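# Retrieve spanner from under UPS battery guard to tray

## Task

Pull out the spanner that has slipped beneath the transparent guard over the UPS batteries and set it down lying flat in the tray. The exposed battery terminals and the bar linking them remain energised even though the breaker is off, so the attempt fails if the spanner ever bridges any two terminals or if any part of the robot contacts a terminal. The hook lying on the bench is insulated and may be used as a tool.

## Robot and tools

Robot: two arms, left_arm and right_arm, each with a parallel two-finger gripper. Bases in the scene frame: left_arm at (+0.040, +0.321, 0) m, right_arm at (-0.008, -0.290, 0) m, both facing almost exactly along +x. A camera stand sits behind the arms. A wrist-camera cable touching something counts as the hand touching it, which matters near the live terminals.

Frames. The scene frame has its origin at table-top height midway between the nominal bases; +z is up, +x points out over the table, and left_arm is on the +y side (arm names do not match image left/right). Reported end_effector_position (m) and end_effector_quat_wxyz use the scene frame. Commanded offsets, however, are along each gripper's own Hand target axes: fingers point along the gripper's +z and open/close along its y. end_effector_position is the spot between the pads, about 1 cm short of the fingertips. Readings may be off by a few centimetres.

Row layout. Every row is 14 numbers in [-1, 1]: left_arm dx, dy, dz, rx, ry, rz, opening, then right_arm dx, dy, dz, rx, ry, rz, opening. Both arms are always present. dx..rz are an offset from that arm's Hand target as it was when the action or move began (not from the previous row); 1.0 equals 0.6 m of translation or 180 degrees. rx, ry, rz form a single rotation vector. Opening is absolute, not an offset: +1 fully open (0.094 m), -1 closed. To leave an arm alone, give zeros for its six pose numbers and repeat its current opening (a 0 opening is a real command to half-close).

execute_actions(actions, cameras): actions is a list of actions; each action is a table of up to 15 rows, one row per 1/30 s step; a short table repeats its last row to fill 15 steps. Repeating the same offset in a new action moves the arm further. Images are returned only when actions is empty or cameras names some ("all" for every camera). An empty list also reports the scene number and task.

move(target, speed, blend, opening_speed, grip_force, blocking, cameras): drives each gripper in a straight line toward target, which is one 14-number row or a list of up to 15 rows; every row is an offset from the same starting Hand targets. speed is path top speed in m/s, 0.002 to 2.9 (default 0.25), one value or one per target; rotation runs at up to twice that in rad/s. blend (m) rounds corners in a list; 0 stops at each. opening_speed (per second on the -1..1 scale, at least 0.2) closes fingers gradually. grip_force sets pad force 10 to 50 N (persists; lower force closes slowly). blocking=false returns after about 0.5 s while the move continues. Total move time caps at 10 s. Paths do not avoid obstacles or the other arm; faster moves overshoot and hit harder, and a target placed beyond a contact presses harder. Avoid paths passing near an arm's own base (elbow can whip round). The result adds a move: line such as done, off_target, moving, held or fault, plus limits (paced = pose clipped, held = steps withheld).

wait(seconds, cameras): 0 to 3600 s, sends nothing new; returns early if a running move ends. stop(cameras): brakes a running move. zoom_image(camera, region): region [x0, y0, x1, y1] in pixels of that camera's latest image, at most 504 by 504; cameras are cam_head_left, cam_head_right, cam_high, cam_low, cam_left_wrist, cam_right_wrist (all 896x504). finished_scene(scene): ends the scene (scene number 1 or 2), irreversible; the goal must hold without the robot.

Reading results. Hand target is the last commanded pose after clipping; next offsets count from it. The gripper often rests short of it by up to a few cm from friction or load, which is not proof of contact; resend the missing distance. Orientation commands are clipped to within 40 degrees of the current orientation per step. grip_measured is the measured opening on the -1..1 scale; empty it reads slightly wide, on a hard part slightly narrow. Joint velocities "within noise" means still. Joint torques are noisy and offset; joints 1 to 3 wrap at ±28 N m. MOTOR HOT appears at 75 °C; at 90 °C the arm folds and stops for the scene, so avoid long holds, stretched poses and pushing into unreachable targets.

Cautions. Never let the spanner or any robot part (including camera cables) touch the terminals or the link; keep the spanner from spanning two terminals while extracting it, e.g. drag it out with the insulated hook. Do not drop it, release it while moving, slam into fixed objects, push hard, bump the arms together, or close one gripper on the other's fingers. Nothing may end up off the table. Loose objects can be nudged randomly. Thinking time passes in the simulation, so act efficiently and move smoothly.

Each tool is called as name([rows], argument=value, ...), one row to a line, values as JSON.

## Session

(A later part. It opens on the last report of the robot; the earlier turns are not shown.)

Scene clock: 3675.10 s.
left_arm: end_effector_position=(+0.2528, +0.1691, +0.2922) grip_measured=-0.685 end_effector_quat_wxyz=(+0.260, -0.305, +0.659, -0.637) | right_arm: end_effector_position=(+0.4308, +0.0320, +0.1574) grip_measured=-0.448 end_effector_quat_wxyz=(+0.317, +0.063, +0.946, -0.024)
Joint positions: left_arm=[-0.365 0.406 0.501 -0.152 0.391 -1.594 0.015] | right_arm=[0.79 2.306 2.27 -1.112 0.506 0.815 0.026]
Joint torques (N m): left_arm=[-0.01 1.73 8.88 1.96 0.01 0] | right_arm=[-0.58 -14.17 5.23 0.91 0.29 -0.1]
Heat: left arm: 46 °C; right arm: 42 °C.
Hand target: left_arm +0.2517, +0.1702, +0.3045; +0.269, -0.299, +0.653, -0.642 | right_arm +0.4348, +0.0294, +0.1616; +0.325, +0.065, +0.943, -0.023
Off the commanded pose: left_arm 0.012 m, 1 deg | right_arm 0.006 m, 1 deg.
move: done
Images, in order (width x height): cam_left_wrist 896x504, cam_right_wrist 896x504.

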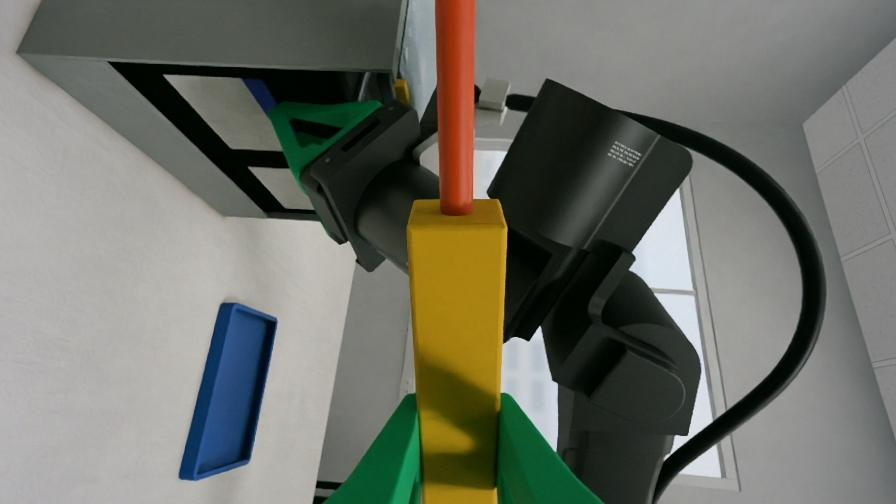

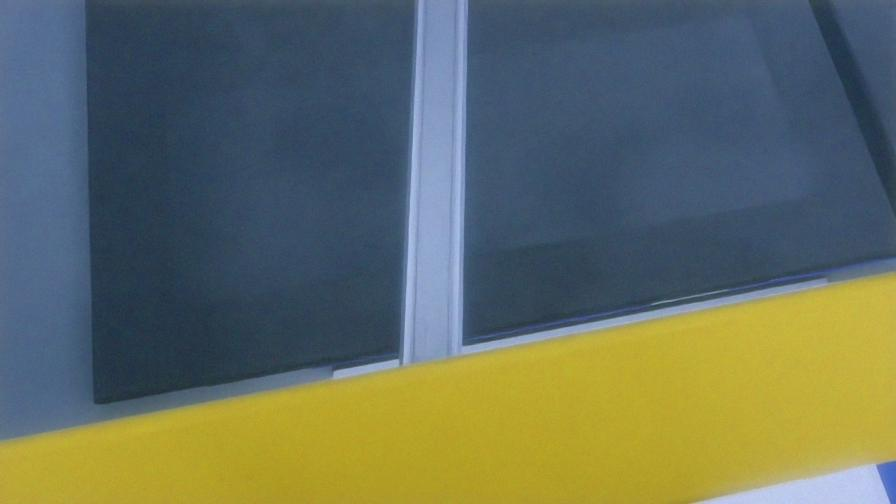

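move(target=[0,0,0,0,0,0,-1, -0.02052,0.001,-0.02627,0,0,0,-0.45], speed=0.03, cameras=["cam_left_wrist"])

zoom_image(camera="cam_left_wrist", region=[240, 50, 440, 250])

Scene clock: 3742.23 s.
left_arm: end_effector_position=(+0.2528, +0.1691, +0.2922) grip_measured=-0.685 end_effector_quat_wxyz=(+0.260, -0.305, +0.659, -0.637) | right_arm: end_effector_position=(+0.4302, +0.0314, +0.1848) grip_measured=-0.448 end_effector_quat_wxyz=(+0.325, +0.066, +0.943, -0.014)
Joint positions: left_arm=[-0.365 0.406 0.501 -0.152 0.391 -1.594 0.015] | right_arm=[0.79 2.306 2.371 -1.187 0.506 0.814 0.026]
Joint torques (N m): left_arm=[-0.02 1.72 8.88 1.96 0.01 0] | right_arm=[-0.53 -11.17 8.05 0.69 0.31 -0.1]
Heat: left arm: 46 °C; right arm: 43 °C.
Hand target: left_arm +0.2517, +0.1702, +0.3045; +0.269, -0.299, +0.653, -0.642 | right_arm +0.4349, +0.0300, +0.1817; +0.325, +0.065, +0.943, -0.023
Off the commanded pose: left_arm 0.012 m, 1 deg | right_arm 0.006 m, 1 deg.
move: done

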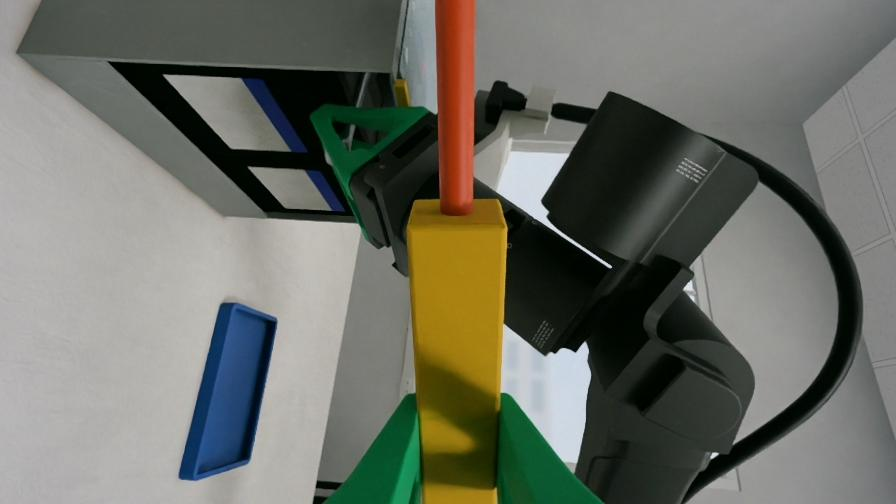

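Scaled by 2.520 from the camera's image (finer frame: 1280x720).

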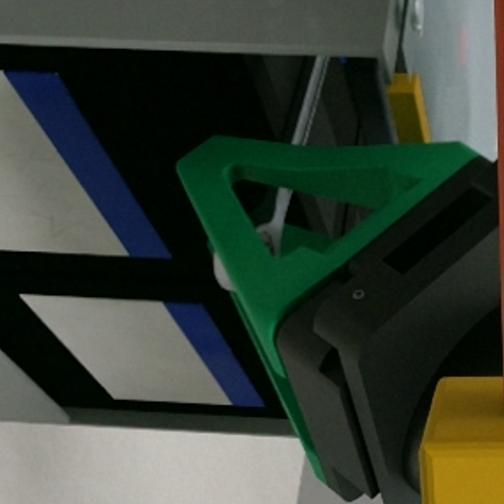

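move(target=[0,0,0,0,0,0,-1, 0.0156,0.0083,0.01996,0,0,0,-0.45], speed=0.03, cameras=["cam_left_wrist","cam_right_wrist"])

zoom_image(camera="cam_left_wrist", region=[240, 50, 440, 250])

Scene clock: 3910.87 s.
left_arm: end_effector_position=(+0.2528, +0.1691, +0.2922) grip_measured=-0.685 end_effector_quat_wxyz=(+0.260, -0.305, +0.659, -0.637) | right_arm: end_effector_position=(+0.4319, +0.0332, +0.1799) grip_measured=-0.448 end_effector_quat_wxyz=(+0.327, +0.066, +0.943, -0.013)
Joint positions: left_arm=[-0.365 0.406 0.501 -0.152 0.391 -1.594 0.015] | right_arm=[0.79 2.306 2.35 -1.161 0.506 0.814 0.026]
Joint torques (N m): left_arm=[-0.01 1.73 8.87 1.96 0.02 0] | right_arm=[-0.03 -11.12 5.39 1.01 0.31 -0.01]
Heat: left arm: 46 °C; right arm: 46 °C.
Hand target: left_arm +0.2517, +0.1702, +0.3045; +0.269, -0.299, +0.653, -0.642 | right_arm +0.4357, +0.0349, +0.1666; +0.325, +0.065, +0.943, -0.022
Off the commanded pose: left_arm 0.012 m, 1 deg | right_arm 0.014 m, 1 deg.
move: off_target (right_arm)

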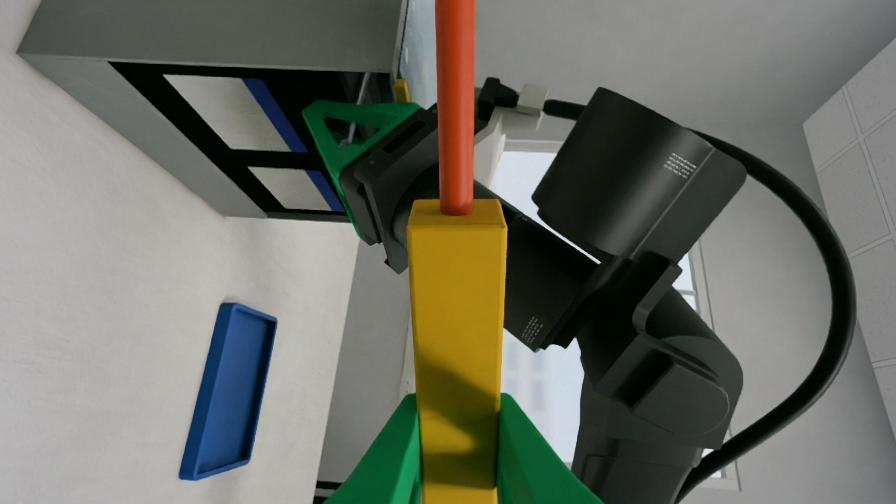

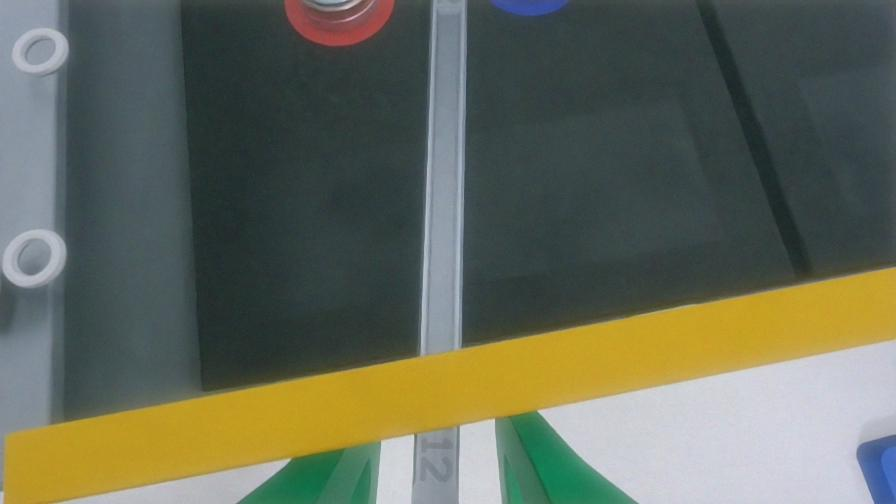

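Scaled by 2.520 from the camera's image (finer frame: 1280x720).

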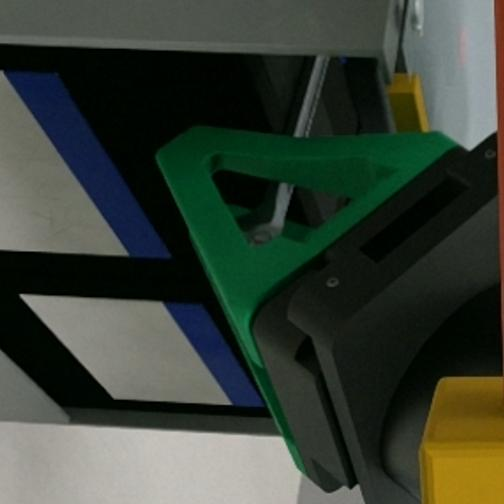

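move(target=[0,0,0,0,0,0,-1, 0.0010,-0.001,0.0020,0,0,0,-0.45], speed=0.03)

Scene clock: 3922.37 s.
left_arm: end_effector_position=(+0.2528, +0.1691, +0.2922) grip_measured=-0.685 end_effector_quat_wxyz=(+0.260, -0.305, +0.659, -0.637) | right_arm: end_effector_position=(+0.4320, +0.0333, +0.1765) grip_measured=-0.448 end_effector_quat_wxyz=(+0.325, +0.066, +0.943, -0.014)
Joint positions: left_arm=[-0.365 0.406 0.501 -0.152 0.391 -1.594 0.015] | right_arm=[0.79 2.306 2.337 -1.152 0.506 0.814 0.026]
Joint torques (N m): left_arm=[-0.02 1.73 8.88 1.95 0.02 0.01] | right_arm=[-0.18 -11.32 5.24 0.96 0.34 -0.01]
Heat: left arm: 46 °C; right arm: 45 °C.
Hand target: left_arm +0.2517, +0.1702, +0.3045; +0.269, -0.299, +0.653, -0.642 | right_arm +0.4358, +0.0343, +0.1652; +0.325, +0.065, +0.943, -0.023
Off the commanded pose: left_arm 0.012 m, 1 deg | right_arm 0.012 m, 1 deg.
move: off_target (right_arm)

move(target=[0,0,0,0,0,0,-1, 0.0010,0,0.0020,0,0,0,-0.45], speed=0.03)

Scene clock: 3925.83 s.
left_arm: end_effector_position=(+0.2528, +0.1691, +0.2922) grip_measured=-0.685 end_effector_quat_wxyz=(+0.260, -0.305, +0.659, -0.637) | right_arm: end_effector_position=(+0.4322, +0.0335, +0.1748) grip_measured=-0.448 end_effector_quat_wxyz=(+0.325, +0.066, +0.943, -0.014)
Joint positions: left_arm=[-0.365 0.406 0.501 -0.152 0.391 -1.594 0.015] | right_arm=[0.79 2.306 2.33 -1.145 0.506 0.814 0.026]
Joint torques (N m): left_arm=[-0.02 1.72 8.88 1.96 0.02 0] | right_arm=[-0.16 -11.48 5.23 0.93 0.32 -0.04]
Heat: left arm: 46 °C; right arm: 44 °C.
Hand target: left_arm +0.2517, +0.1702, +0.3045; +0.269, -0.299, +0.653, -0.642 | right_arm +0.4361, +0.0343, +0.1638; +0.325, +0.065, +0.943, -0.023
Off the commanded pose: left_arm 0.012 m, 1 deg | right_arm 0.012 m, 1 deg.
move: off_target (right_arm)

move(target=[0,0,0,0,0,0,-1, 0.0051,-0.001,0.0066,0,0,0,-0.45], speed=0.03)

Scene clock: 3931.00 s.
left_arm: end_effector_position=(+0.2528, +0.1691, +0.2922) grip_measured=-0.685 end_effector_quat_wxyz=(+0.260, -0.305, +0.659, -0.637) | right_arm: end_effector_position=(+0.4324, +0.0337, +0.1647) grip_measured=-0.448 end_effector_quat_wxyz=(+0.322, +0.065, +0.944, -0.018)
Joint positions: left_arm=[-0.365 0.406 0.501 -0.152 0.391 -1.594 0.015] | right_arm=[0.79 2.306 2.293 -1.118 0.506 0.814 0.026]
Joint torques (N m): left_arm=[-0.01 1.73 8.87 1.96 0.02 0] | right_arm=[-0.12 -12.22 5.55 0.95 0.29 -0.02]
Heat: left arm: 46 °C; right arm: 44 °C.
Hand target: left_arm +0.2517, +0.1702, +0.3045; +0.269, -0.299, +0.653, -0.642 | right_arm +0.4360, +0.0337, +0.1589; +0.325, +0.065, +0.943, -0.023
Off the commanded pose: left_arm 0.012 m, 1 deg | right_arm 0.007 m, 1 deg.
move: done

wait(seconds=0.1, cameras=["cam_left_wrist","cam_right_wrist"])

zoom_image(camera="cam_left_wrist", region=[240, 50, 440, 250])

Scene clock: 3941.53 s.
left_arm: end_effector_position=(+0.2528, +0.1691, +0.2922) grip_measured=-0.685 end_effector_quat_wxyz=(+0.260, -0.305, +0.659, -0.637) | right_arm: end_effector_position=(+0.4325, +0.0338, +0.1647) grip_measured=-0.448 end_effector_quat_wxyz=(+0.322, +0.065, +0.944, -0.018)
Joint positions: left_arm=[-0.365 0.406 0.501 -0.152 0.391 -1.594 0.015] | right_arm=[0.79 2.306 2.293 -1.117 0.506 0.814 0.026]
Joint torques (N m): left_arm=[-0.01 1.73 8.87 1.96 0.02 0] | right_arm=[-0.24 -12.44 5.52 0.94 0.3 0]
Heat: left arm: 46 °C; right arm: 43 °C.
Hand target: left_arm +0.2517, +0.1702, +0.3045; +0.269, -0.299, +0.653, -0.642 | right_arm +0.4360, +0.0337, +0.1589; +0.325, +0.065, +0.943, -0.023
Tool commands: left_gripper/opening=-1.0 right_gripper/opening=-0.45
Off the commanded pose: left_arm 0.012 m, 1 deg | right_arm 0.007 m, 1 deg.
wait: 0.10 s; at rest from the start

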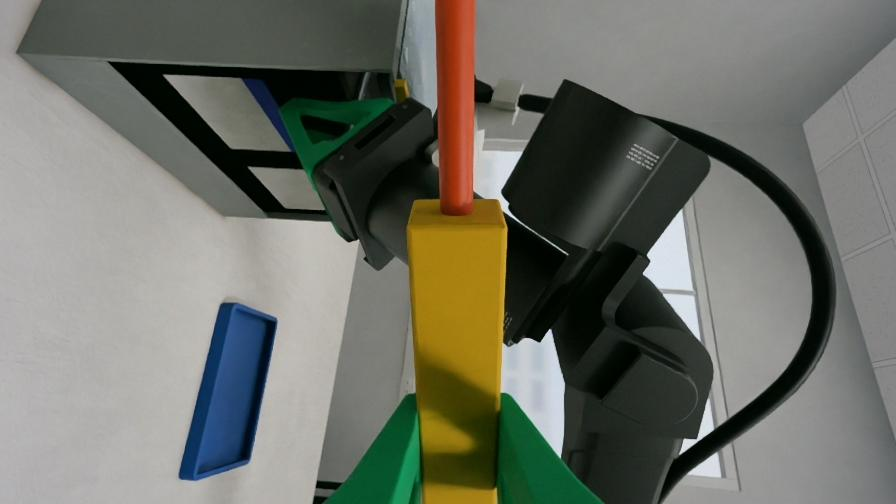

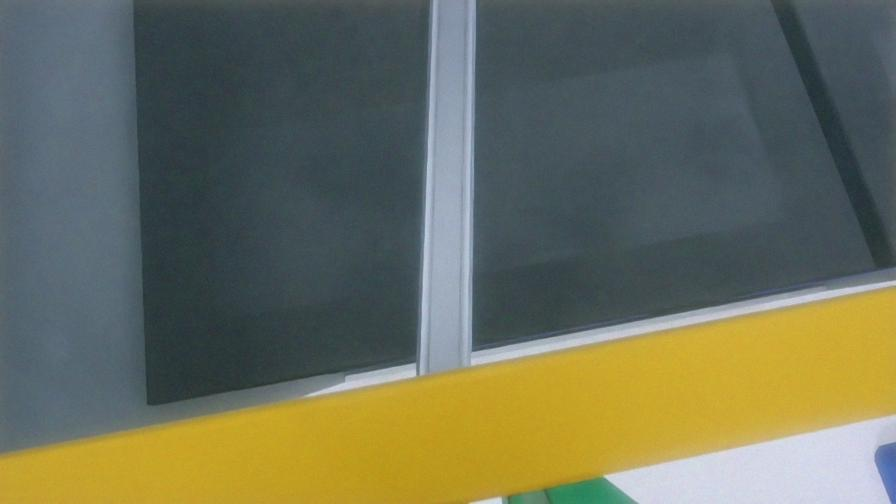

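Scaled by 2.520 from the camera's image (finer frame: 1280x720).

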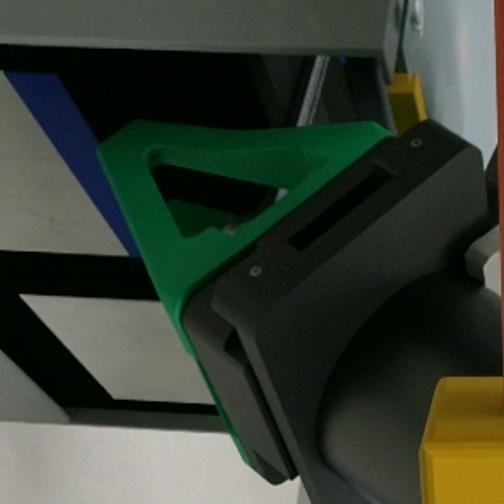

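move(target=[0,0,0,0,0,0,-1, 0,0,0,0,0,0,-1], opening_speed=0.5, grip_force=[50, 45], cameras=["cam_left_wrist","cam_right_wrist"])

zoom_image(camera="cam_left_wrist", region=[240, 50, 440, 250])

Scene clock: 3960.97 s.
left_arm: end_effector_position=(+0.2528, +0.1691, +0.2922) grip_measured=-0.685 end_effector_quat_wxyz=(+0.260, -0.305, +0.659, -0.637) | right_arm: end_effector_position=(+0.4326, +0.0340, +0.1648) grip_measured=-0.908 end_effector_quat_wxyz=(+0.323, +0.065, +0.944, -0.017)
Joint positions: left_arm=[-0.365 0.406 0.501 -0.152 0.391 -1.594 0.015] | right_arm=[0.79 2.306 2.293 -1.116 0.505 0.814 0.004]
Joint torques (N m): left_arm=[-0.01 1.73 8.88 1.96 0.02 0] | right_arm=[-0.09 -12.38 5.34 0.97 0.29 -0.03]
Heat: left arm: 46 °C; right arm: 43 °C.
Hand target: left_arm +0.2517, +0.1702, +0.3045; +0.269, -0.299, +0.653, -0.642 | right_arm +0.4360, +0.0337, +0.1589; +0.325, +0.065, +0.943, -0.022
Off the commanded pose: left_arm 0.012 m, 1 deg | right_arm 0.007 m, 1 deg.
grip_force (N): 50, 45
move: done

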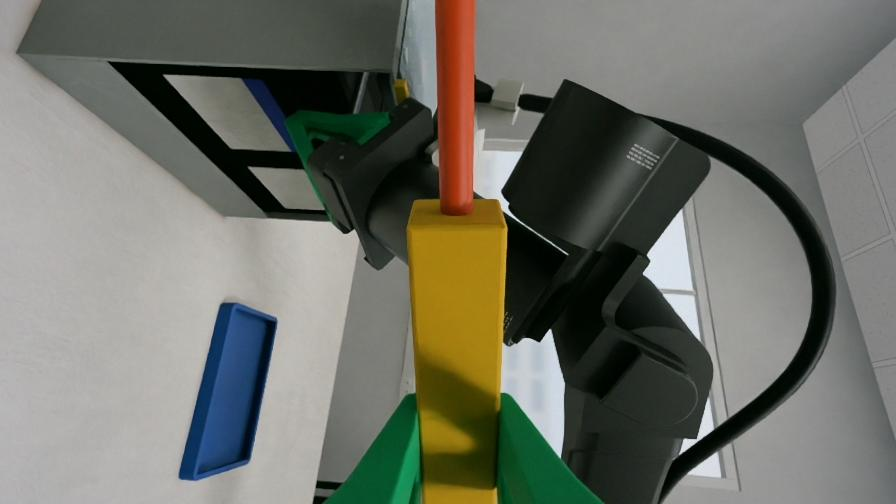

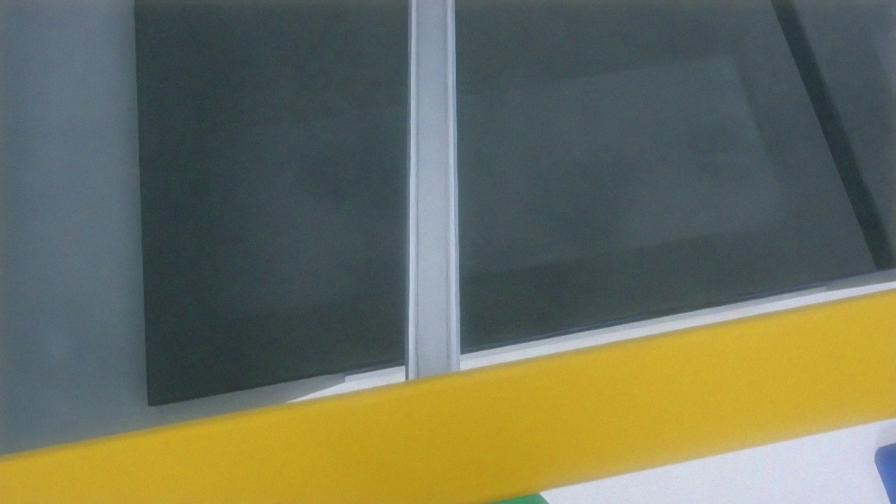

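Scaled by 2.520 from the camera's image (finer frame: 1280x720).

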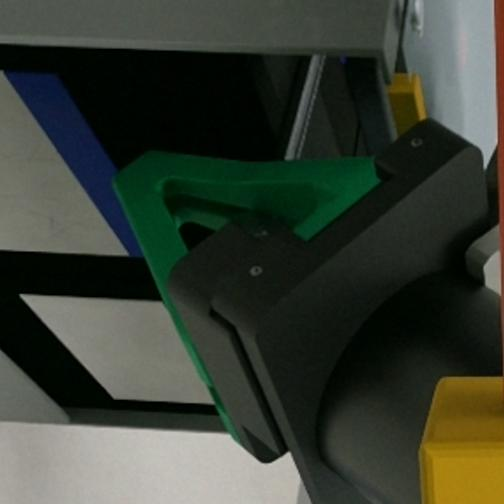

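wait(seconds=0.1, cameras=["cam_head_left","cam_head_right"])

zoom_image(camera="cam_head_left", region=[340, 60, 500, 150])

Scene clock: 3973.13 s.
left_arm: end_effector_position=(+0.2528, +0.1691, +0.2922) grip_measured=-0.685 end_effector_quat_wxyz=(+0.260, -0.305, +0.659, -0.637) | right_arm: end_effector_position=(+0.4326, +0.0340, +0.1648) grip_measured=-0.908 end_effector_quat_wxyz=(+0.323, +0.065, +0.944, -0.017)
Joint positions: left_arm=[-0.365 0.406 0.501 -0.152 0.391 -1.594 0.015] | right_arm=[0.79 2.306 2.293 -1.116 0.505 0.814 0.004]
Joint torques (N m): left_arm=[-0.01 1.72 8.88 1.96 0.02 0] | right_arm=[-0.18 -12.45 5.3 0.96 0.34 -0.01]
Heat: left arm: 46 °C; right arm: 43 °C.
Hand target: left_arm +0.2517, +0.1702, +0.3045; +0.269, -0.299, +0.653, -0.642 | right_arm +0.4360, +0.0337, +0.1589; +0.325, +0.065, +0.943, -0.022
Tool commands: left_gripper/opening=-1.0 right_gripper/opening=-1.0
Off the commanded pose: left_arm 0.012 m, 1 deg | right_arm 0.007 m, 1 deg.
grip_force (N): 50, 45
wait: 0.10 s; at rest from the start

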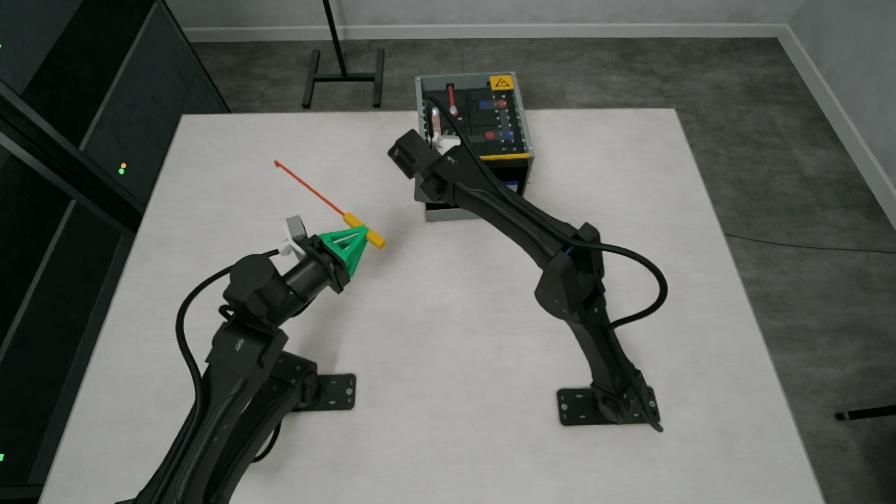

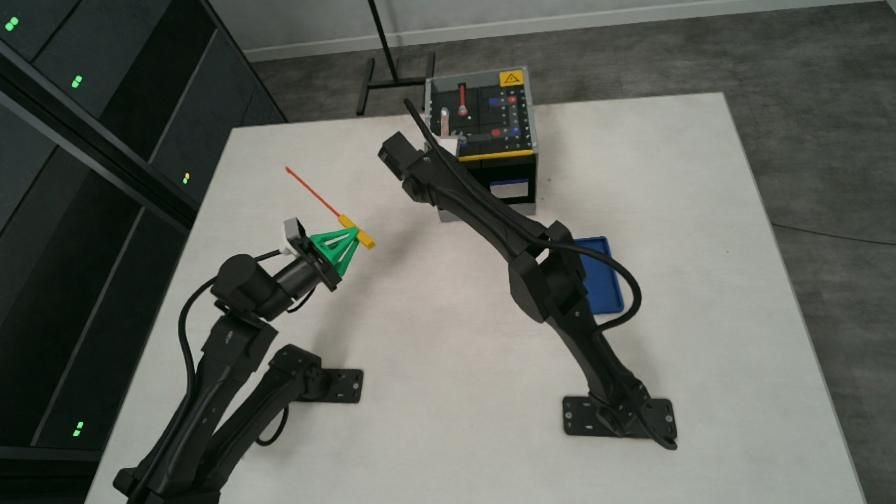

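Scaled by 3.150 from the camera's image (finer frame: 1280x720).

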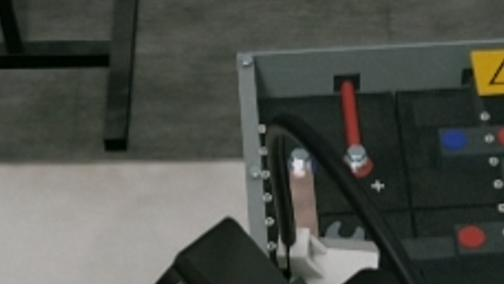

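move(target=[0,0,0,0,0,0,-1, -0.01847,0,-0.02364,0,0,0,-1], speed=0.03, cameras=["cam_left_wrist"])

zoom_image(camera="cam_left_wrist", region=[240, 50, 440, 250])

Scene clock: 4089.20 s.
left_arm: end_effector_position=(+0.2528, +0.1691, +0.2922) grip_measured=-0.685 end_effector_quat_wxyz=(+0.260, -0.305, +0.659, -0.637) | right_arm: end_effector_position=(+0.4306, +0.0327, +0.1786) grip_measured=-0.908 end_effector_quat_wxyz=(+0.321, +0.064, +0.945, -0.017)
Joint positions: left_arm=[-0.365 0.406 0.501 -0.152 0.391 -1.594 0.015] | right_arm=[0.79 2.318 2.373 -1.186 0.502 0.814 0.004]
Joint torques (N m): left_arm=[-0.01 1.7 8.88 1.95 0.02 0] | right_arm=[0.03 -10.86 8.39 0.78 0.34 -0.05]
Heat: left arm: 46 °C; right arm: 42 °C.
Hand target: left_arm +0.2517, +0.1702, +0.3045; +0.269, -0.299, +0.653, -0.642 | right_arm +0.4360, +0.0337, +0.1769; +0.325, +0.065, +0.943, -0.022
Off the commanded pose: left_arm 0.012 m, 1 deg | right_arm 0.006 m, 1 deg.
grip_force (N): 50, 45
move: done

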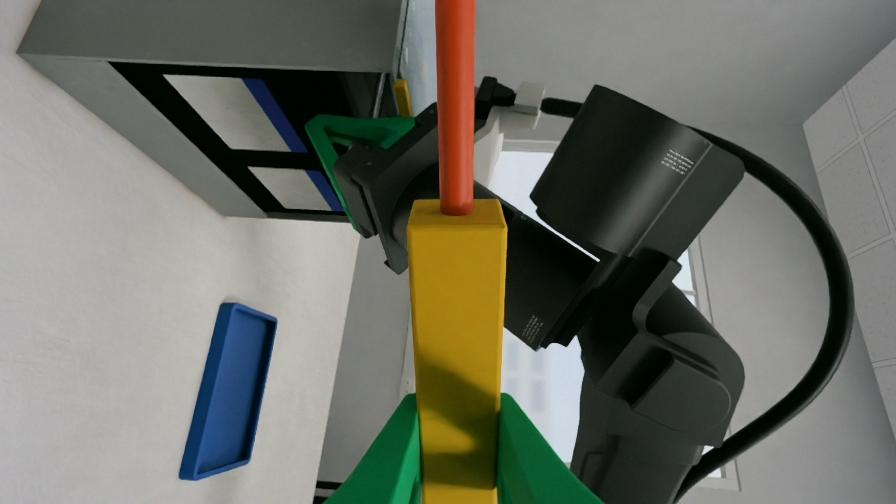

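Scaled by 2.520 from the camera's image (finer frame: 1280x720).

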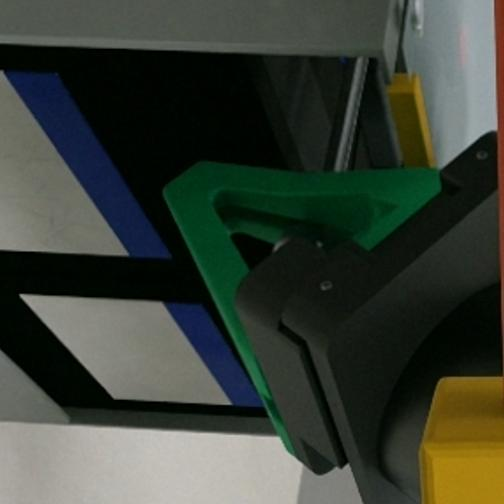

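wait(seconds=0.1, cameras=["cam_right_wrist"])

Scene clock: 4092.67 s.
left_arm: end_effector_position=(+0.2528, +0.1691, +0.2922) grip_measured=-0.685 end_effector_quat_wxyz=(+0.260, -0.305, +0.659, -0.637) | right_arm: end_effector_position=(+0.4305, +0.0326, +0.1786) grip_measured=-0.908 end_effector_quat_wxyz=(+0.321, +0.064, +0.945, -0.017)
Joint positions: left_arm=[-0.365 0.406 0.501 -0.152 0.391 -1.594 0.015] | right_arm=[0.79 2.318 2.373 -1.187 0.502 0.814 0.004]
Joint torques (N m): left_arm=[-0.01 1.72 8.88 1.96 0.02 0] | right_arm=[-0.1 -10.99 8.43 0.71 0.35 -0.04]
Heat: left arm: 46 °C; right arm: 42 °C.
Hand target: left_arm +0.2517, +0.1702, +0.3045; +0.269, -0.299, +0.653, -0.642 | right_arm +0.4360, +0.0337, +0.1768; +0.325, +0.065, +0.943, -0.023
Tool commands: left_gripper/opening=-1.0 right_gripper/opening=-1.0
Off the commanded pose: left_arm 0.012 m, 1 deg | right_arm 0.006 m, 1 deg.
grip_force (N): 50, 45
wait: 0.10 s; at rest from the start

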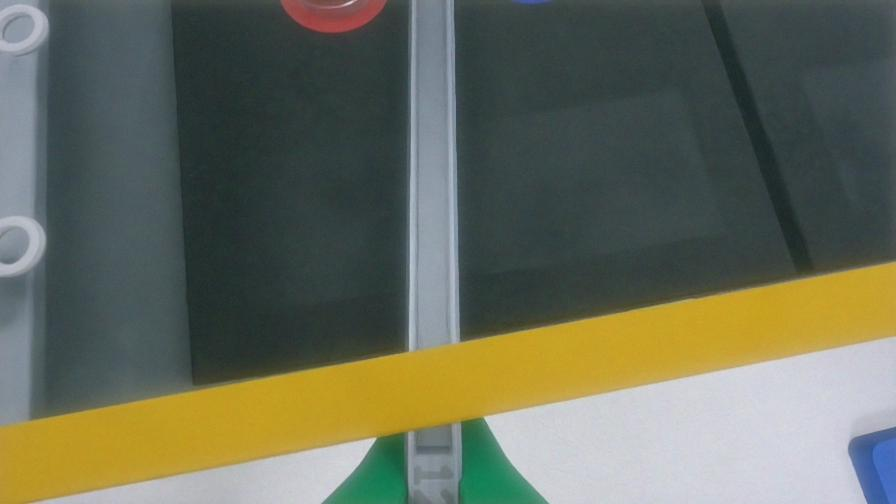

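move(target=[0,0,0,0,0,0,-1, -0.0060,0,-0.0077,0,0,0,-1], speed=0.03)

Scene clock: 4233.67 s.
left_arm: end_effector_position=(+0.2528, +0.1691, +0.2922) grip_measured=-0.685 end_effector_quat_wxyz=(+0.260, -0.305, +0.659, -0.637) | right_arm: end_effector_position=(+0.4307, +0.0328, +0.1852) grip_measured=-0.908 end_effector_quat_wxyz=(+0.321, +0.064, +0.945, -0.016)
Joint positions: left_arm=[-0.365 0.406 0.501 -0.152 0.391 -1.594 0.015] | right_arm=[0.79 2.332 2.423 -1.221 0.502 0.814 0.004]
Joint torques (N m): left_arm=[-0.01 1.72 8.87 1.95 0.02 0] | right_arm=[-0.02 -10.82 8.4 0.73 0.34 -0.04]
Heat: left arm: 46 °C; right arm: 47 °C.
Hand target: left_arm +0.2517, +0.1702, +0.3045; +0.269, -0.299, +0.653, -0.642 | right_arm +0.4360, +0.0337, +0.1827; +0.325, +0.065, +0.943, -0.022
Off the commanded pose: left_arm 0.012 m, 1 deg | right_arm 0.006 m, 1 deg.
grip_force (N): 50, 45
move: done

move(target=[0,0,0,0,0,0,-1, 0.0103,0,0.0131,0,0,0,-1], speed=0.03)

Scene clock: 4272.53 s.
left_arm: end_effector_position=(+0.2528, +0.1691, +0.2922) grip_measured=-0.685 end_effector_quat_wxyz=(+0.260, -0.305, +0.659, -0.637) | right_arm: end_effector_position=(+0.4309, +0.0331, +0.1761) grip_measured=-0.908 end_effector_quat_wxyz=(+0.318, +0.063, +0.946, -0.020)
Joint positions: left_arm=[-0.365 0.406 0.501 -0.152 0.391 -1.594 0.015] | right_arm=[0.79 2.332 2.39 -1.199 0.501 0.814 0.004]
Joint torques (N m): left_arm=[-0.02 1.72 8.88 1.96 0.02 0] | right_arm=[-0.18 -12.62 5.37 1.01 0.37 0.02]
Heat: left arm: 46 °C; right arm: 47 °C.
Hand target: left_arm +0.2517, +0.1702, +0.3045; +0.269, -0.299, +0.653, -0.642 | right_arm +0.4360, +0.0337, +0.1727; +0.325, +0.065, +0.943, -0.022
Off the commanded pose: left_arm 0.012 m, 1 deg | right_arm 0.006 m, 1 deg.
grip_force (N): 50, 45
move: done

execute_actions([
  [[0,0,0,0,0,0,-1,-0.0005,-0.0003,-0.0021,0,0,0,-1],[0,0,0,0,0,0,-1,-0.0010,-0.0007,-0.0042,0,0,0,-1],[0,0,0,0,0,0,-1,-0.0015,-0.0010,-0.0063,0,0,0,-1],[0,0,0,0,0,0,-1,-0.0020,-0.0013,-0.0085,0,0,0,-1],[0,0,0,0,0,0,-1,-0.0025,-0.0017,-0.0106,0,0,0,-1],[0,0,0,0,0,0,-1,-0.0029,-0.0020,-0.0127,0,0,0,-1],[0,0,0,0,0,0,-1,-0.0034,-0.0023,-0.0148,0,0,0,-1],[0,0,0,0,0,0,-1,-0.0039,-0.0026,-0.0169,0,0,0,-1],[0,0,0,0,0,0,-1,-0.0044,-0.0030,-0.0190,0,0,0,-1],[0,0,0,0,0,0,-1,-0.0049,-0.0033,-0.0212,0,0,0,-1]],
])

Scene clock: 4304.13 s.
left_arm: end_effector_position=(+0.2528, +0.1691, +0.2922) grip_measured=-0.685 end_effector_quat_wxyz=(+0.260, -0.305, +0.659, -0.637) | right_arm: end_effector_position=(+0.4289, +0.0311, +0.1749) grip_measured=-0.908 end_effector_quat_wxyz=(+0.314, +0.061, +0.947, -0.025)
Joint positions: left_arm=[-0.365 0.406 0.501 -0.152 0.391 -1.594 0.015] | right_arm=[0.79 2.332 2.39 -1.213 0.501 0.814 0.004]
Joint torques (N m): left_arm=[-0.01 1.72 8.88 1.96 0.02 0.01] | right_arm=[0.31 -13.44 7.58 0.73 0.37 0.04]
Heat: left arm: 46 °C; right arm: 44 °C.
Hand target: left_arm +0.2517, +0.1702, +0.3045; +0.269, -0.299, +0.653, -0.642 | right_arm +0.4302, +0.0325, +0.1845; +0.325, +0.065, +0.943, -0.023
Off the commanded pose: left_arm 0.012 m, 1 deg | right_arm 0.010 m, 1 deg.
grip_force (N): 50, 45
Step readings (end_effector_position of left_arm | right_arm):
0: (+0.2528, +0.1691, +0.2922) | (+0.4310, +0.0332, +0.1762)
1: (+0.2528, +0.1691, +0.2922) | (+0.4310, +0.0332, +0.1762)
2: (+0.2528, +0.1691, +0.2922) | (+0.4310, +0.0332, +0.1762)
4: (+0.2528, +0.1691, +0.2922) | (+0.4310, +0.0332, +0.1762)
8: (+0.2528, +0.1691, +0.2922) | (+0.4310, +0.0332, +0.1762)
15: (+0.2528, +0.1691, +0.2922) | (+0.4295, +0.0318, +0.1753)

execute_actions([
  [[0,0,0,0,0,0,-1,0,0,0,0,0,0,-1]],
])

Scene clock: 4308.40 s.
left_arm: end_effector_position=(+0.2528, +0.1691, +0.2922) grip_measured=-0.685 end_effector_quat_wxyz=(+0.260, -0.305, +0.659, -0.637) | right_arm: end_effector_position=(+0.4288, +0.0310, +0.1748) grip_measured=-0.908 end_effector_quat_wxyz=(+0.313, +0.061, +0.947, -0.025)
Joint positions: left_arm=[-0.365 0.406 0.501 -0.152 0.391 -1.594 0.015] | right_arm=[0.79 2.332 2.39 -1.213 0.501 0.814 0.004]
Joint torques (N m): left_arm=[-0.01 1.72 8.87 1.96 0.02 0.01] | right_arm=[0.42 -13.45 7.57 0.71 0.37 0.04]
Heat: left arm: 46 °C; right arm: 44 °C.
Hand target: left_arm +0.2517, +0.1702, +0.3045; +0.269, -0.299, +0.653, -0.642 | right_arm +0.4303, +0.0325, +0.1846; +0.325, +0.065, +0.943, -0.022
Off the commanded pose: left_arm 0.012 m, 1 deg | right_arm 0.010 m, 2 deg.
grip_force (N): 50, 45
Step readings (end_effector_position of left_arm | right_arm):
0: (+0.2528, +0.1691, +0.2922) | (+0.4288, +0.0310, +0.1748)
1: (+0.2528, +0.1691, +0.2922) | (+0.4288, +0.0310, +0.1748)
2: (+0.2528, +0.1691, +0.2922) | (+0.4288, +0.0310, +0.1748)
4: (+0.2528, +0.1691, +0.2922) | (+0.4288, +0.0310, +0.1748)
8: (+0.2528, +0.1691, +0.2922) | (+0.4288, +0.0310, +0.1748)
15: (+0.2528, +0.1691, +0.2922) | (+0.4288, +0.0310, +0.1748)

wait(seconds=0.1, cameras=["cam_head_left","cam_high"])

zoom_image(camera="cam_head_left", region=[410, 90, 490, 150])

Scene clock: 4374.67 s.
left_arm: end_effector_position=(+0.2528, +0.1691, +0.2922) grip_measured=-0.685 end_effector_quat_wxyz=(+0.260, -0.305, +0.659, -0.637) | right_arm: end_effector_position=(+0.4288, +0.0310, +0.1748) grip_measured=-0.908 end_effector_quat_wxyz=(+0.313, +0.061, +0.947, -0.025)
Joint positions: left_arm=[-0.365 0.406 0.501 -0.152 0.391 -1.594 0.015] | right_arm=[0.79 2.332 2.39 -1.213 0.501 0.814 0.004]
Joint torques (N m): left_arm=[-0.02 1.73 8.88 1.96 0.02 0.01] | right_arm=[0.36 -13.46 7.71 0.72 0.4 0.06]
Heat: left arm: 46 °C; right arm: 45 °C.
Hand target: left_arm +0.2517, +0.1702, +0.3045; +0.269, -0.299, +0.653, -0.642 | right_arm +0.4303, +0.0325, +0.1846; +0.325, +0.065, +0.943, -0.022
Tool commands: left_gripper/opening=-1.0 right_gripper/opening=-1.0
Off the commanded pose: left_arm 0.012 m, 1 deg | right_arm 0.010 m, 2 deg.
grip_force (N): 50, 45
wait: 0.10 s; at rest from the start

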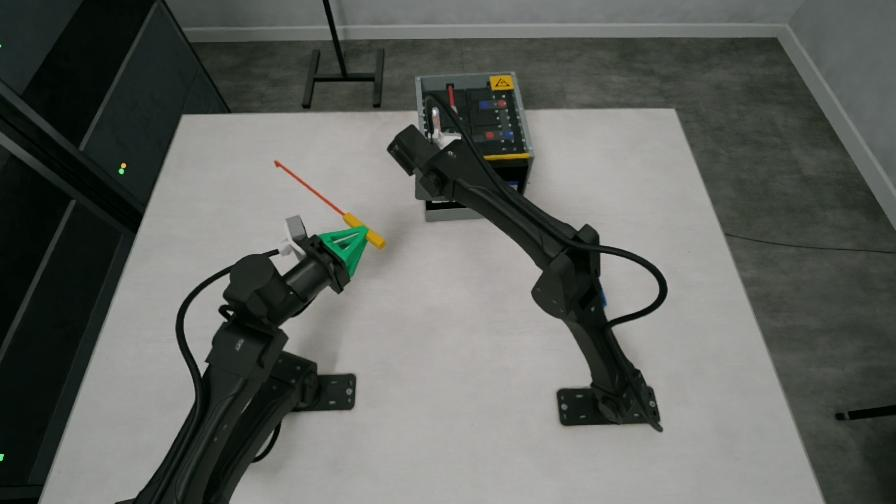

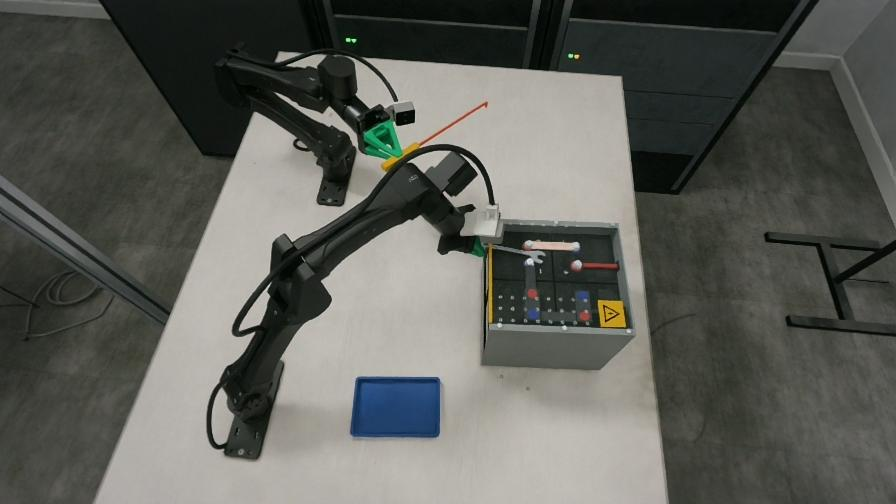

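Scaled by 6.300 from the camera's image (finer frame: 1280x720).

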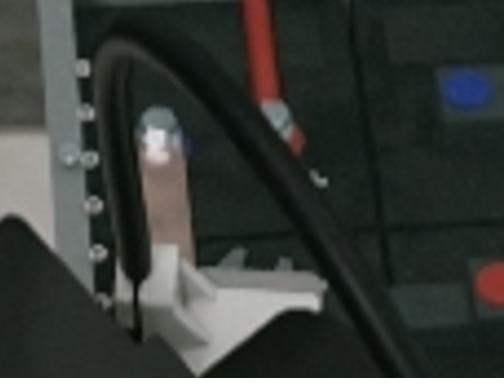

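zoom_image(camera="cam_high", region=[470, 225, 590, 293])

Scaled by 4.200 from the camera's image (finer frame: 1280x720).

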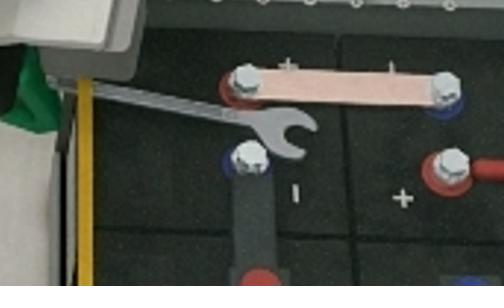

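move(target=[0,0,0,0,0,0,-1, -0.0068,0,-0.0087,0,0,0,-1], speed=0.03, cameras=["cam_high"])

zoom_image(camera="cam_high", region=[470, 225, 590, 293])

Scene clock: 4402.00 s.
left_arm: end_effector_position=(+0.2528, +0.1691, +0.2922) grip_measured=-0.685 end_effector_quat_wxyz=(+0.260, -0.305, +0.659, -0.637) | right_arm: end_effector_position=(+0.4276, +0.0299, +0.1879) grip_measured=-0.908 end_effector_quat_wxyz=(+0.317, +0.063, +0.946, -0.021)
Joint positions: left_arm=[-0.365 0.406 0.501 -0.152 0.391 -1.594 0.015] | right_arm=[0.79 2.332 2.44 -1.252 0.501 0.814 0.004]
Joint torques (N m): left_arm=[-0.01 1.72 8.87 1.96 0.02 0] | right_arm=[0.36 -11.88 8.17 0.76 0.39 0.01]
Heat: left arm: 46 °C; right arm: 45 °C.
Hand target: left_arm +0.2517, +0.1702, +0.3045; +0.269, -0.299, +0.653, -0.642 | right_arm +0.4302, +0.0325, +0.1911; +0.325, +0.065, +0.943, -0.023
Off the commanded pose: left_arm 0.012 m, 1 deg | right_arm 0.005 m, 1 deg.
grip_force (N): 50, 45
move: done

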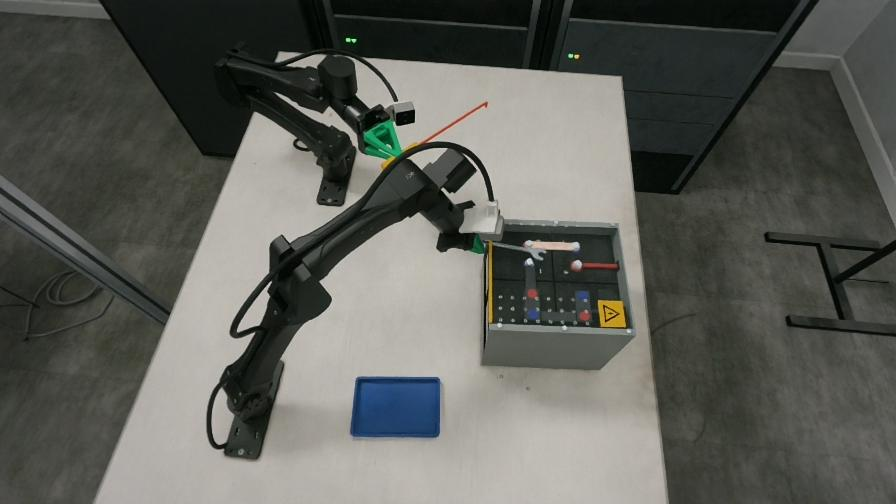

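Scaled by 4.200 from the camera's image (finer frame: 1280x720).

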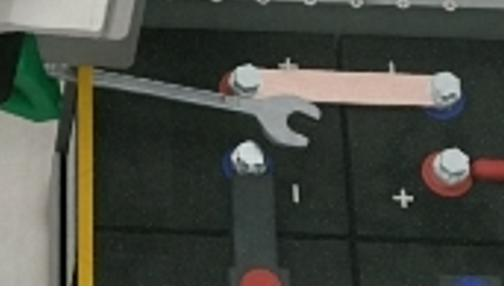

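move(target=[0,0,0,0,0,0,-1, -0.0006,-0.0118,-0.0103,0,0,0,-1], speed=0.03)

Scene clock: 4437.57 s.
left_arm: end_effector_position=(+0.2528, +0.1691, +0.2922) grip_measured=-0.685 end_effector_quat_wxyz=(+0.260, -0.305, +0.659, -0.637) | right_arm: end_effector_position=(+0.4264, +0.0287, +0.1836) grip_measured=-0.908 end_effector_quat_wxyz=(+0.313, +0.061, +0.948, -0.025)
Joint positions: left_arm=[-0.365 0.406 0.501 -0.152 0.391 -1.594 0.015] | right_arm=[0.79 2.332 2.427 -1.252 0.501 0.814 0.004]
Joint torques (N m): left_arm=[-0.01 1.73 8.88 1.96 0.02 0] | right_arm=[0.13 -15.56 5.24 0.75 0.35 0.07]
Heat: left arm: 46 °C; right arm: 46 °C.
Hand target: left_arm +0.2517, +0.1702, +0.3045; +0.269, -0.299, +0.653, -0.642 | right_arm +0.4258, +0.0260, +0.1962; +0.325, +0.065, +0.943, -0.022
Off the commanded pose: left_arm 0.012 m, 1 deg | right_arm 0.013 m, 2 deg.
grip_force (N): 50, 45
move: off_target (right_arm)

move(target=[0,0,0,0,0,0,-1, 0.0018,-0.001,-0.0059,0,0,0,-1], speed=0.03)

Scene clock: 4459.67 s.
left_arm: end_effector_position=(+0.2528, +0.1691, +0.2922) grip_measured=-0.685 end_effector_quat_wxyz=(+0.260, -0.305, +0.659, -0.637) | right_arm: end_effector_position=(+0.4257, +0.0279, +0.1808) grip_measured=-0.908 end_effector_quat_wxyz=(+0.310, +0.060, +0.948, -0.028)
Joint positions: left_arm=[-0.365 0.406 0.501 -0.152 0.391 -1.594 0.015] | right_arm=[0.79 2.332 2.419 -1.252 0.501 0.814 0.004]
Joint torques (N m): left_arm=[-0.01 1.72 8.88 1.95 0.02 0] | right_arm=[0.43 -16.36 5.04 0.69 0.39 0.1]
Heat: left arm: 46 °C; right arm: 44 °C.
Hand target: left_arm +0.2517, +0.1702, +0.3045; +0.269, -0.299, +0.653, -0.642 | right_arm +0.4227, +0.0258, +0.1983; +0.325, +0.065, +0.943, -0.023
Off the commanded pose: left_arm 0.012 m, 1 deg | right_arm 0.018 m, 2 deg.
grip_force (N): 50, 45
move: off_target (right_arm)

move(target=[0,0,0,0,0,0,-1, 0.0005,-0.0014,-0.0109,0,0,0,-1], speed=0.03)

Scene clock: 4472.30 s.
left_arm: end_effector_position=(+0.2528, +0.1691, +0.2922) grip_measured=-0.685 end_effector_quat_wxyz=(+0.260, -0.305, +0.659, -0.637) | right_arm: end_effector_position=(+0.4227, +0.0294, +0.1802) grip_measured=-0.908 end_effector_quat_wxyz=(+0.308, +0.058, +0.949, -0.030)
Joint positions: left_arm=[-0.365 0.406 0.501 -0.152 0.391 -1.594 0.015] | right_arm=[0.796 2.332 2.419 -1.259 0.501 0.816 0.004]
Joint torques (N m): left_arm=[-0.01 1.72 8.87 1.96 0.01 0] | right_arm=[0.54 -17.28 5.42 0.65 0.43 0.11]
Heat: left arm: 46 °C; right arm: 44 °C.
Hand target: left_arm +0.2517, +0.1702, +0.3045; +0.269, -0.299, +0.653, -0.642 | right_arm +0.4183, +0.0256, +0.2033; +0.325, +0.065, +0.943, -0.023
Off the commanded pose: left_arm 0.012 m, 1 deg | right_arm 0.024 m, 2 deg.
grip_force (N): 50, 45
move: off_target (right_arm)

move(target=[0,0,0,0,0,0,-1, -0.0022,-0.0036,-0.0072,0,0,0,-1], speed=0.03)

Scene clock: 4485.37 s.
left_arm: end_effector_position=(+0.2528, +0.1691, +0.2922) grip_measured=-0.685 end_effector_quat_wxyz=(+0.260, -0.305, +0.659, -0.637) | right_arm: end_effector_position=(+0.4217, +0.0284, +0.1796) grip_measured=-0.908 end_effector_quat_wxyz=(+0.306, +0.057, +0.950, -0.032)
Joint positions: left_arm=[-0.365 0.406 0.501 -0.152 0.391 -1.594 0.015] | right_arm=[0.796 2.332 2.419 -1.266 0.501 0.816 0.004]
Joint torques (N m): left_arm=[-0.02 1.73 8.88 1.96 0.02 0] | right_arm=[0.47 -18.04 5.7 0.57 0.4 0.13]
Heat: left arm: 46 °C; right arm: 46 °C.
Hand target: left_arm +0.2517, +0.1702, +0.3045; +0.269, -0.299, +0.653, -0.642 | right_arm +0.4164, +0.0237, +0.2075; +0.325, +0.065, +0.943, -0.023
Off the commanded pose: left_arm 0.012 m, 1 deg | right_arm 0.029 m, 3 deg.
grip_force (N): 50, 45
move: off_target (right_arm)

wait(seconds=0.1, cameras=["cam_high"])

zoom_image(camera="cam_high", region=[470, 225, 590, 293])

Scene clock: 4534.97 s.
left_arm: end_effector_position=(+0.2528, +0.1691, +0.2922) grip_measured=-0.685 end_effector_quat_wxyz=(+0.260, -0.305, +0.659, -0.637) | right_arm: end_effector_position=(+0.4217, +0.0284, +0.1796) grip_measured=-0.908 end_effector_quat_wxyz=(+0.306, +0.057, +0.950, -0.032)
Joint positions: left_arm=[-0.365 0.406 0.501 -0.152 0.391 -1.594 0.015] | right_arm=[0.796 2.332 2.419 -1.266 0.501 0.816 0.004]
Joint torques (N m): left_arm=[-0.01 1.73 8.88 1.95 0.02 0] | right_arm=[0.46 -18.03 5.57 0.58 0.43 0.12]
Heat: left arm: 46 °C; right arm: 50 °C.
Hand target: left_arm +0.2517, +0.1702, +0.3045; +0.269, -0.299, +0.653, -0.642 | right_arm +0.4164, +0.0237, +0.2075; +0.325, +0.065, +0.943, -0.022
Tool commands: left_gripper/opening=-1.0 right_gripper/opening=-1.0
Off the commanded pose: left_arm 0.012 m, 1 deg | right_arm 0.029 m, 3 deg.
grip_force (N): 50, 45
wait: 0.10 s; at rest from the start

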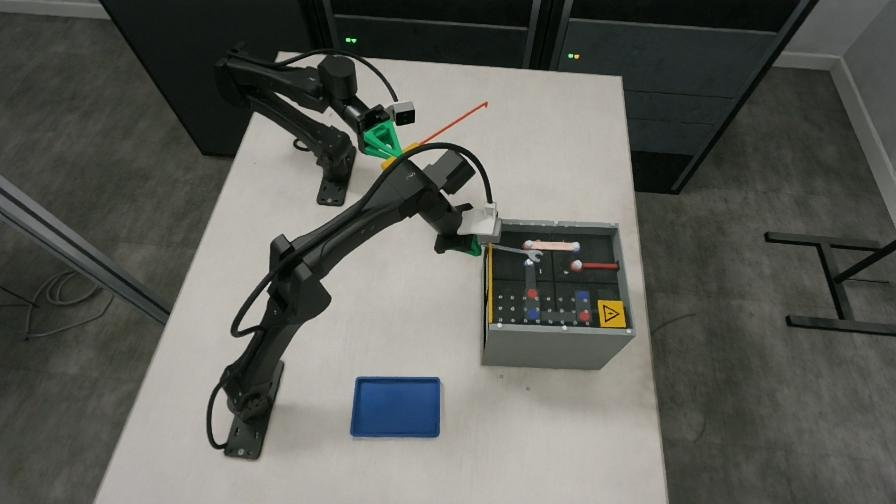

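Scaled by 4.200 from the camera's image (finer frame: 1280x720).

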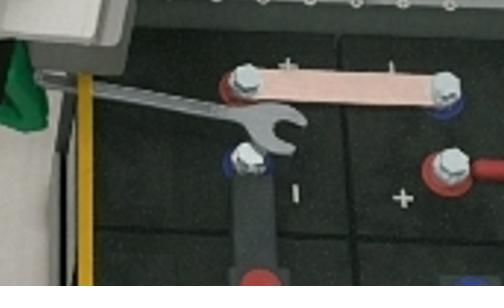

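move(target=[0,0,0,0,0,0,-1, -0.0068,-0.0011,-0.0100,-0.0028,-0.00265,0.0022,-1], speed=0.03)

Scene clock: 4587.77 s.
left_arm: end_effector_position=(+0.2528, +0.1691, +0.2922) grip_measured=-0.685 end_effector_quat_wxyz=(+0.260, -0.305, +0.659, -0.637) | right_arm: end_effector_position=(+0.4216, +0.0282, +0.1795) grip_measured=-0.908 end_effector_quat_wxyz=(+0.306, +0.057, +0.950, -0.033)
Joint positions: left_arm=[-0.365 0.406 0.501 -0.152 0.391 -1.594 0.015] | right_arm=[0.796 2.332 2.419 -1.268 0.502 0.816 0.004]
Joint torques (N m): left_arm=[-0.01 1.72 8.87 1.96 0.02 0.01] | right_arm=[0.69 -19.12 5.98 0.57 0.42 0.12]
Heat: left arm: 46 °C; right arm: 52 °C.
Hand target: left_arm +0.2517, +0.1702, +0.3045; +0.269, -0.299, +0.653, -0.642 | right_arm +0.4159, +0.0230, +0.2147; +0.329, +0.067, +0.942, -0.018
Off the commanded pose: left_arm 0.012 m, 1 deg | right_arm 0.036 m, 4 deg.
grip_force (N): 50, 45
move: off_target (right_arm)

move(target=[0,0,0,0,0,0,-1, -0.0078,-0.0018,-0.0114,-0.0032,-0.0030,0.0025,-1], speed=0.03)

Scene clock: 4594.70 s.
left_arm: end_effector_position=(+0.2528, +0.1691, +0.2922) grip_measured=-0.685 end_effector_quat_wxyz=(+0.260, -0.305, +0.659, -0.637) | right_arm: end_effector_position=(+0.4193, +0.0259, +0.1857) grip_measured=-0.908 end_effector_quat_wxyz=(+0.307, +0.057, +0.950, -0.032)
Joint positions: left_arm=[-0.365 0.406 0.501 -0.152 0.391 -1.594 0.015] | right_arm=[0.796 2.318 2.419 -1.279 0.502 0.816 0.004]
Joint torques (N m): left_arm=[-0.01 1.72 8.88 1.96 0.02 0] | right_arm=[0.54 -19.12 6.27 0.67 0.42 0.15]
Heat: left arm: 46 °C; right arm: 52 °C.
Hand target: left_arm +0.2517, +0.1702, +0.3045; +0.269, -0.299, +0.653, -0.642 | right_arm +0.4151, +0.0219, +0.2230; +0.334, +0.069, +0.940, -0.012
Off the commanded pose: left_arm 0.012 m, 1 deg | right_arm 0.038 m, 4 deg.
grip_force (N): 50, 45
move: off_target (right_arm)

move(target=[0,0,0,0,0,0,-1, 0.0095,0.0002,0.0033,0,0,0,-1], speed=0.03)

Scene clock: 4633.73 s.
left_arm: end_effector_position=(+0.2528, +0.1691, +0.2922) grip_measured=-0.685 end_effector_quat_wxyz=(+0.260, -0.305, +0.659, -0.637) | right_arm: end_effector_position=(+0.4129, +0.0238, +0.1832) grip_measured=-0.908 end_effector_quat_wxyz=(+0.302, +0.056, +0.951, -0.036)
Joint positions: left_arm=[-0.365 0.406 0.501 -0.152 0.391 -1.594 0.015] | right_arm=[0.802 2.295 2.375 -1.275 0.502 0.824 0.004]
Joint torques (N m): left_arm=[-0.02 1.72 8.88 1.96 0.02 0] | right_arm=[0.46 -18.99 5.11 0.86 0.45 0.11]
Heat: left arm: 46 °C; right arm: 51 °C.
Hand target: left_arm +0.2517, +0.1702, +0.3045; +0.269, -0.299, +0.653, -0.642 | right_arm +0.4120, +0.0226, +0.2179; +0.334, +0.069, +0.940, -0.012
Off the commanded pose: left_arm 0.012 m, 1 deg | right_arm 0.035 m, 5 deg.
grip_force (N): 50, 45
move: off_target (right_arm)


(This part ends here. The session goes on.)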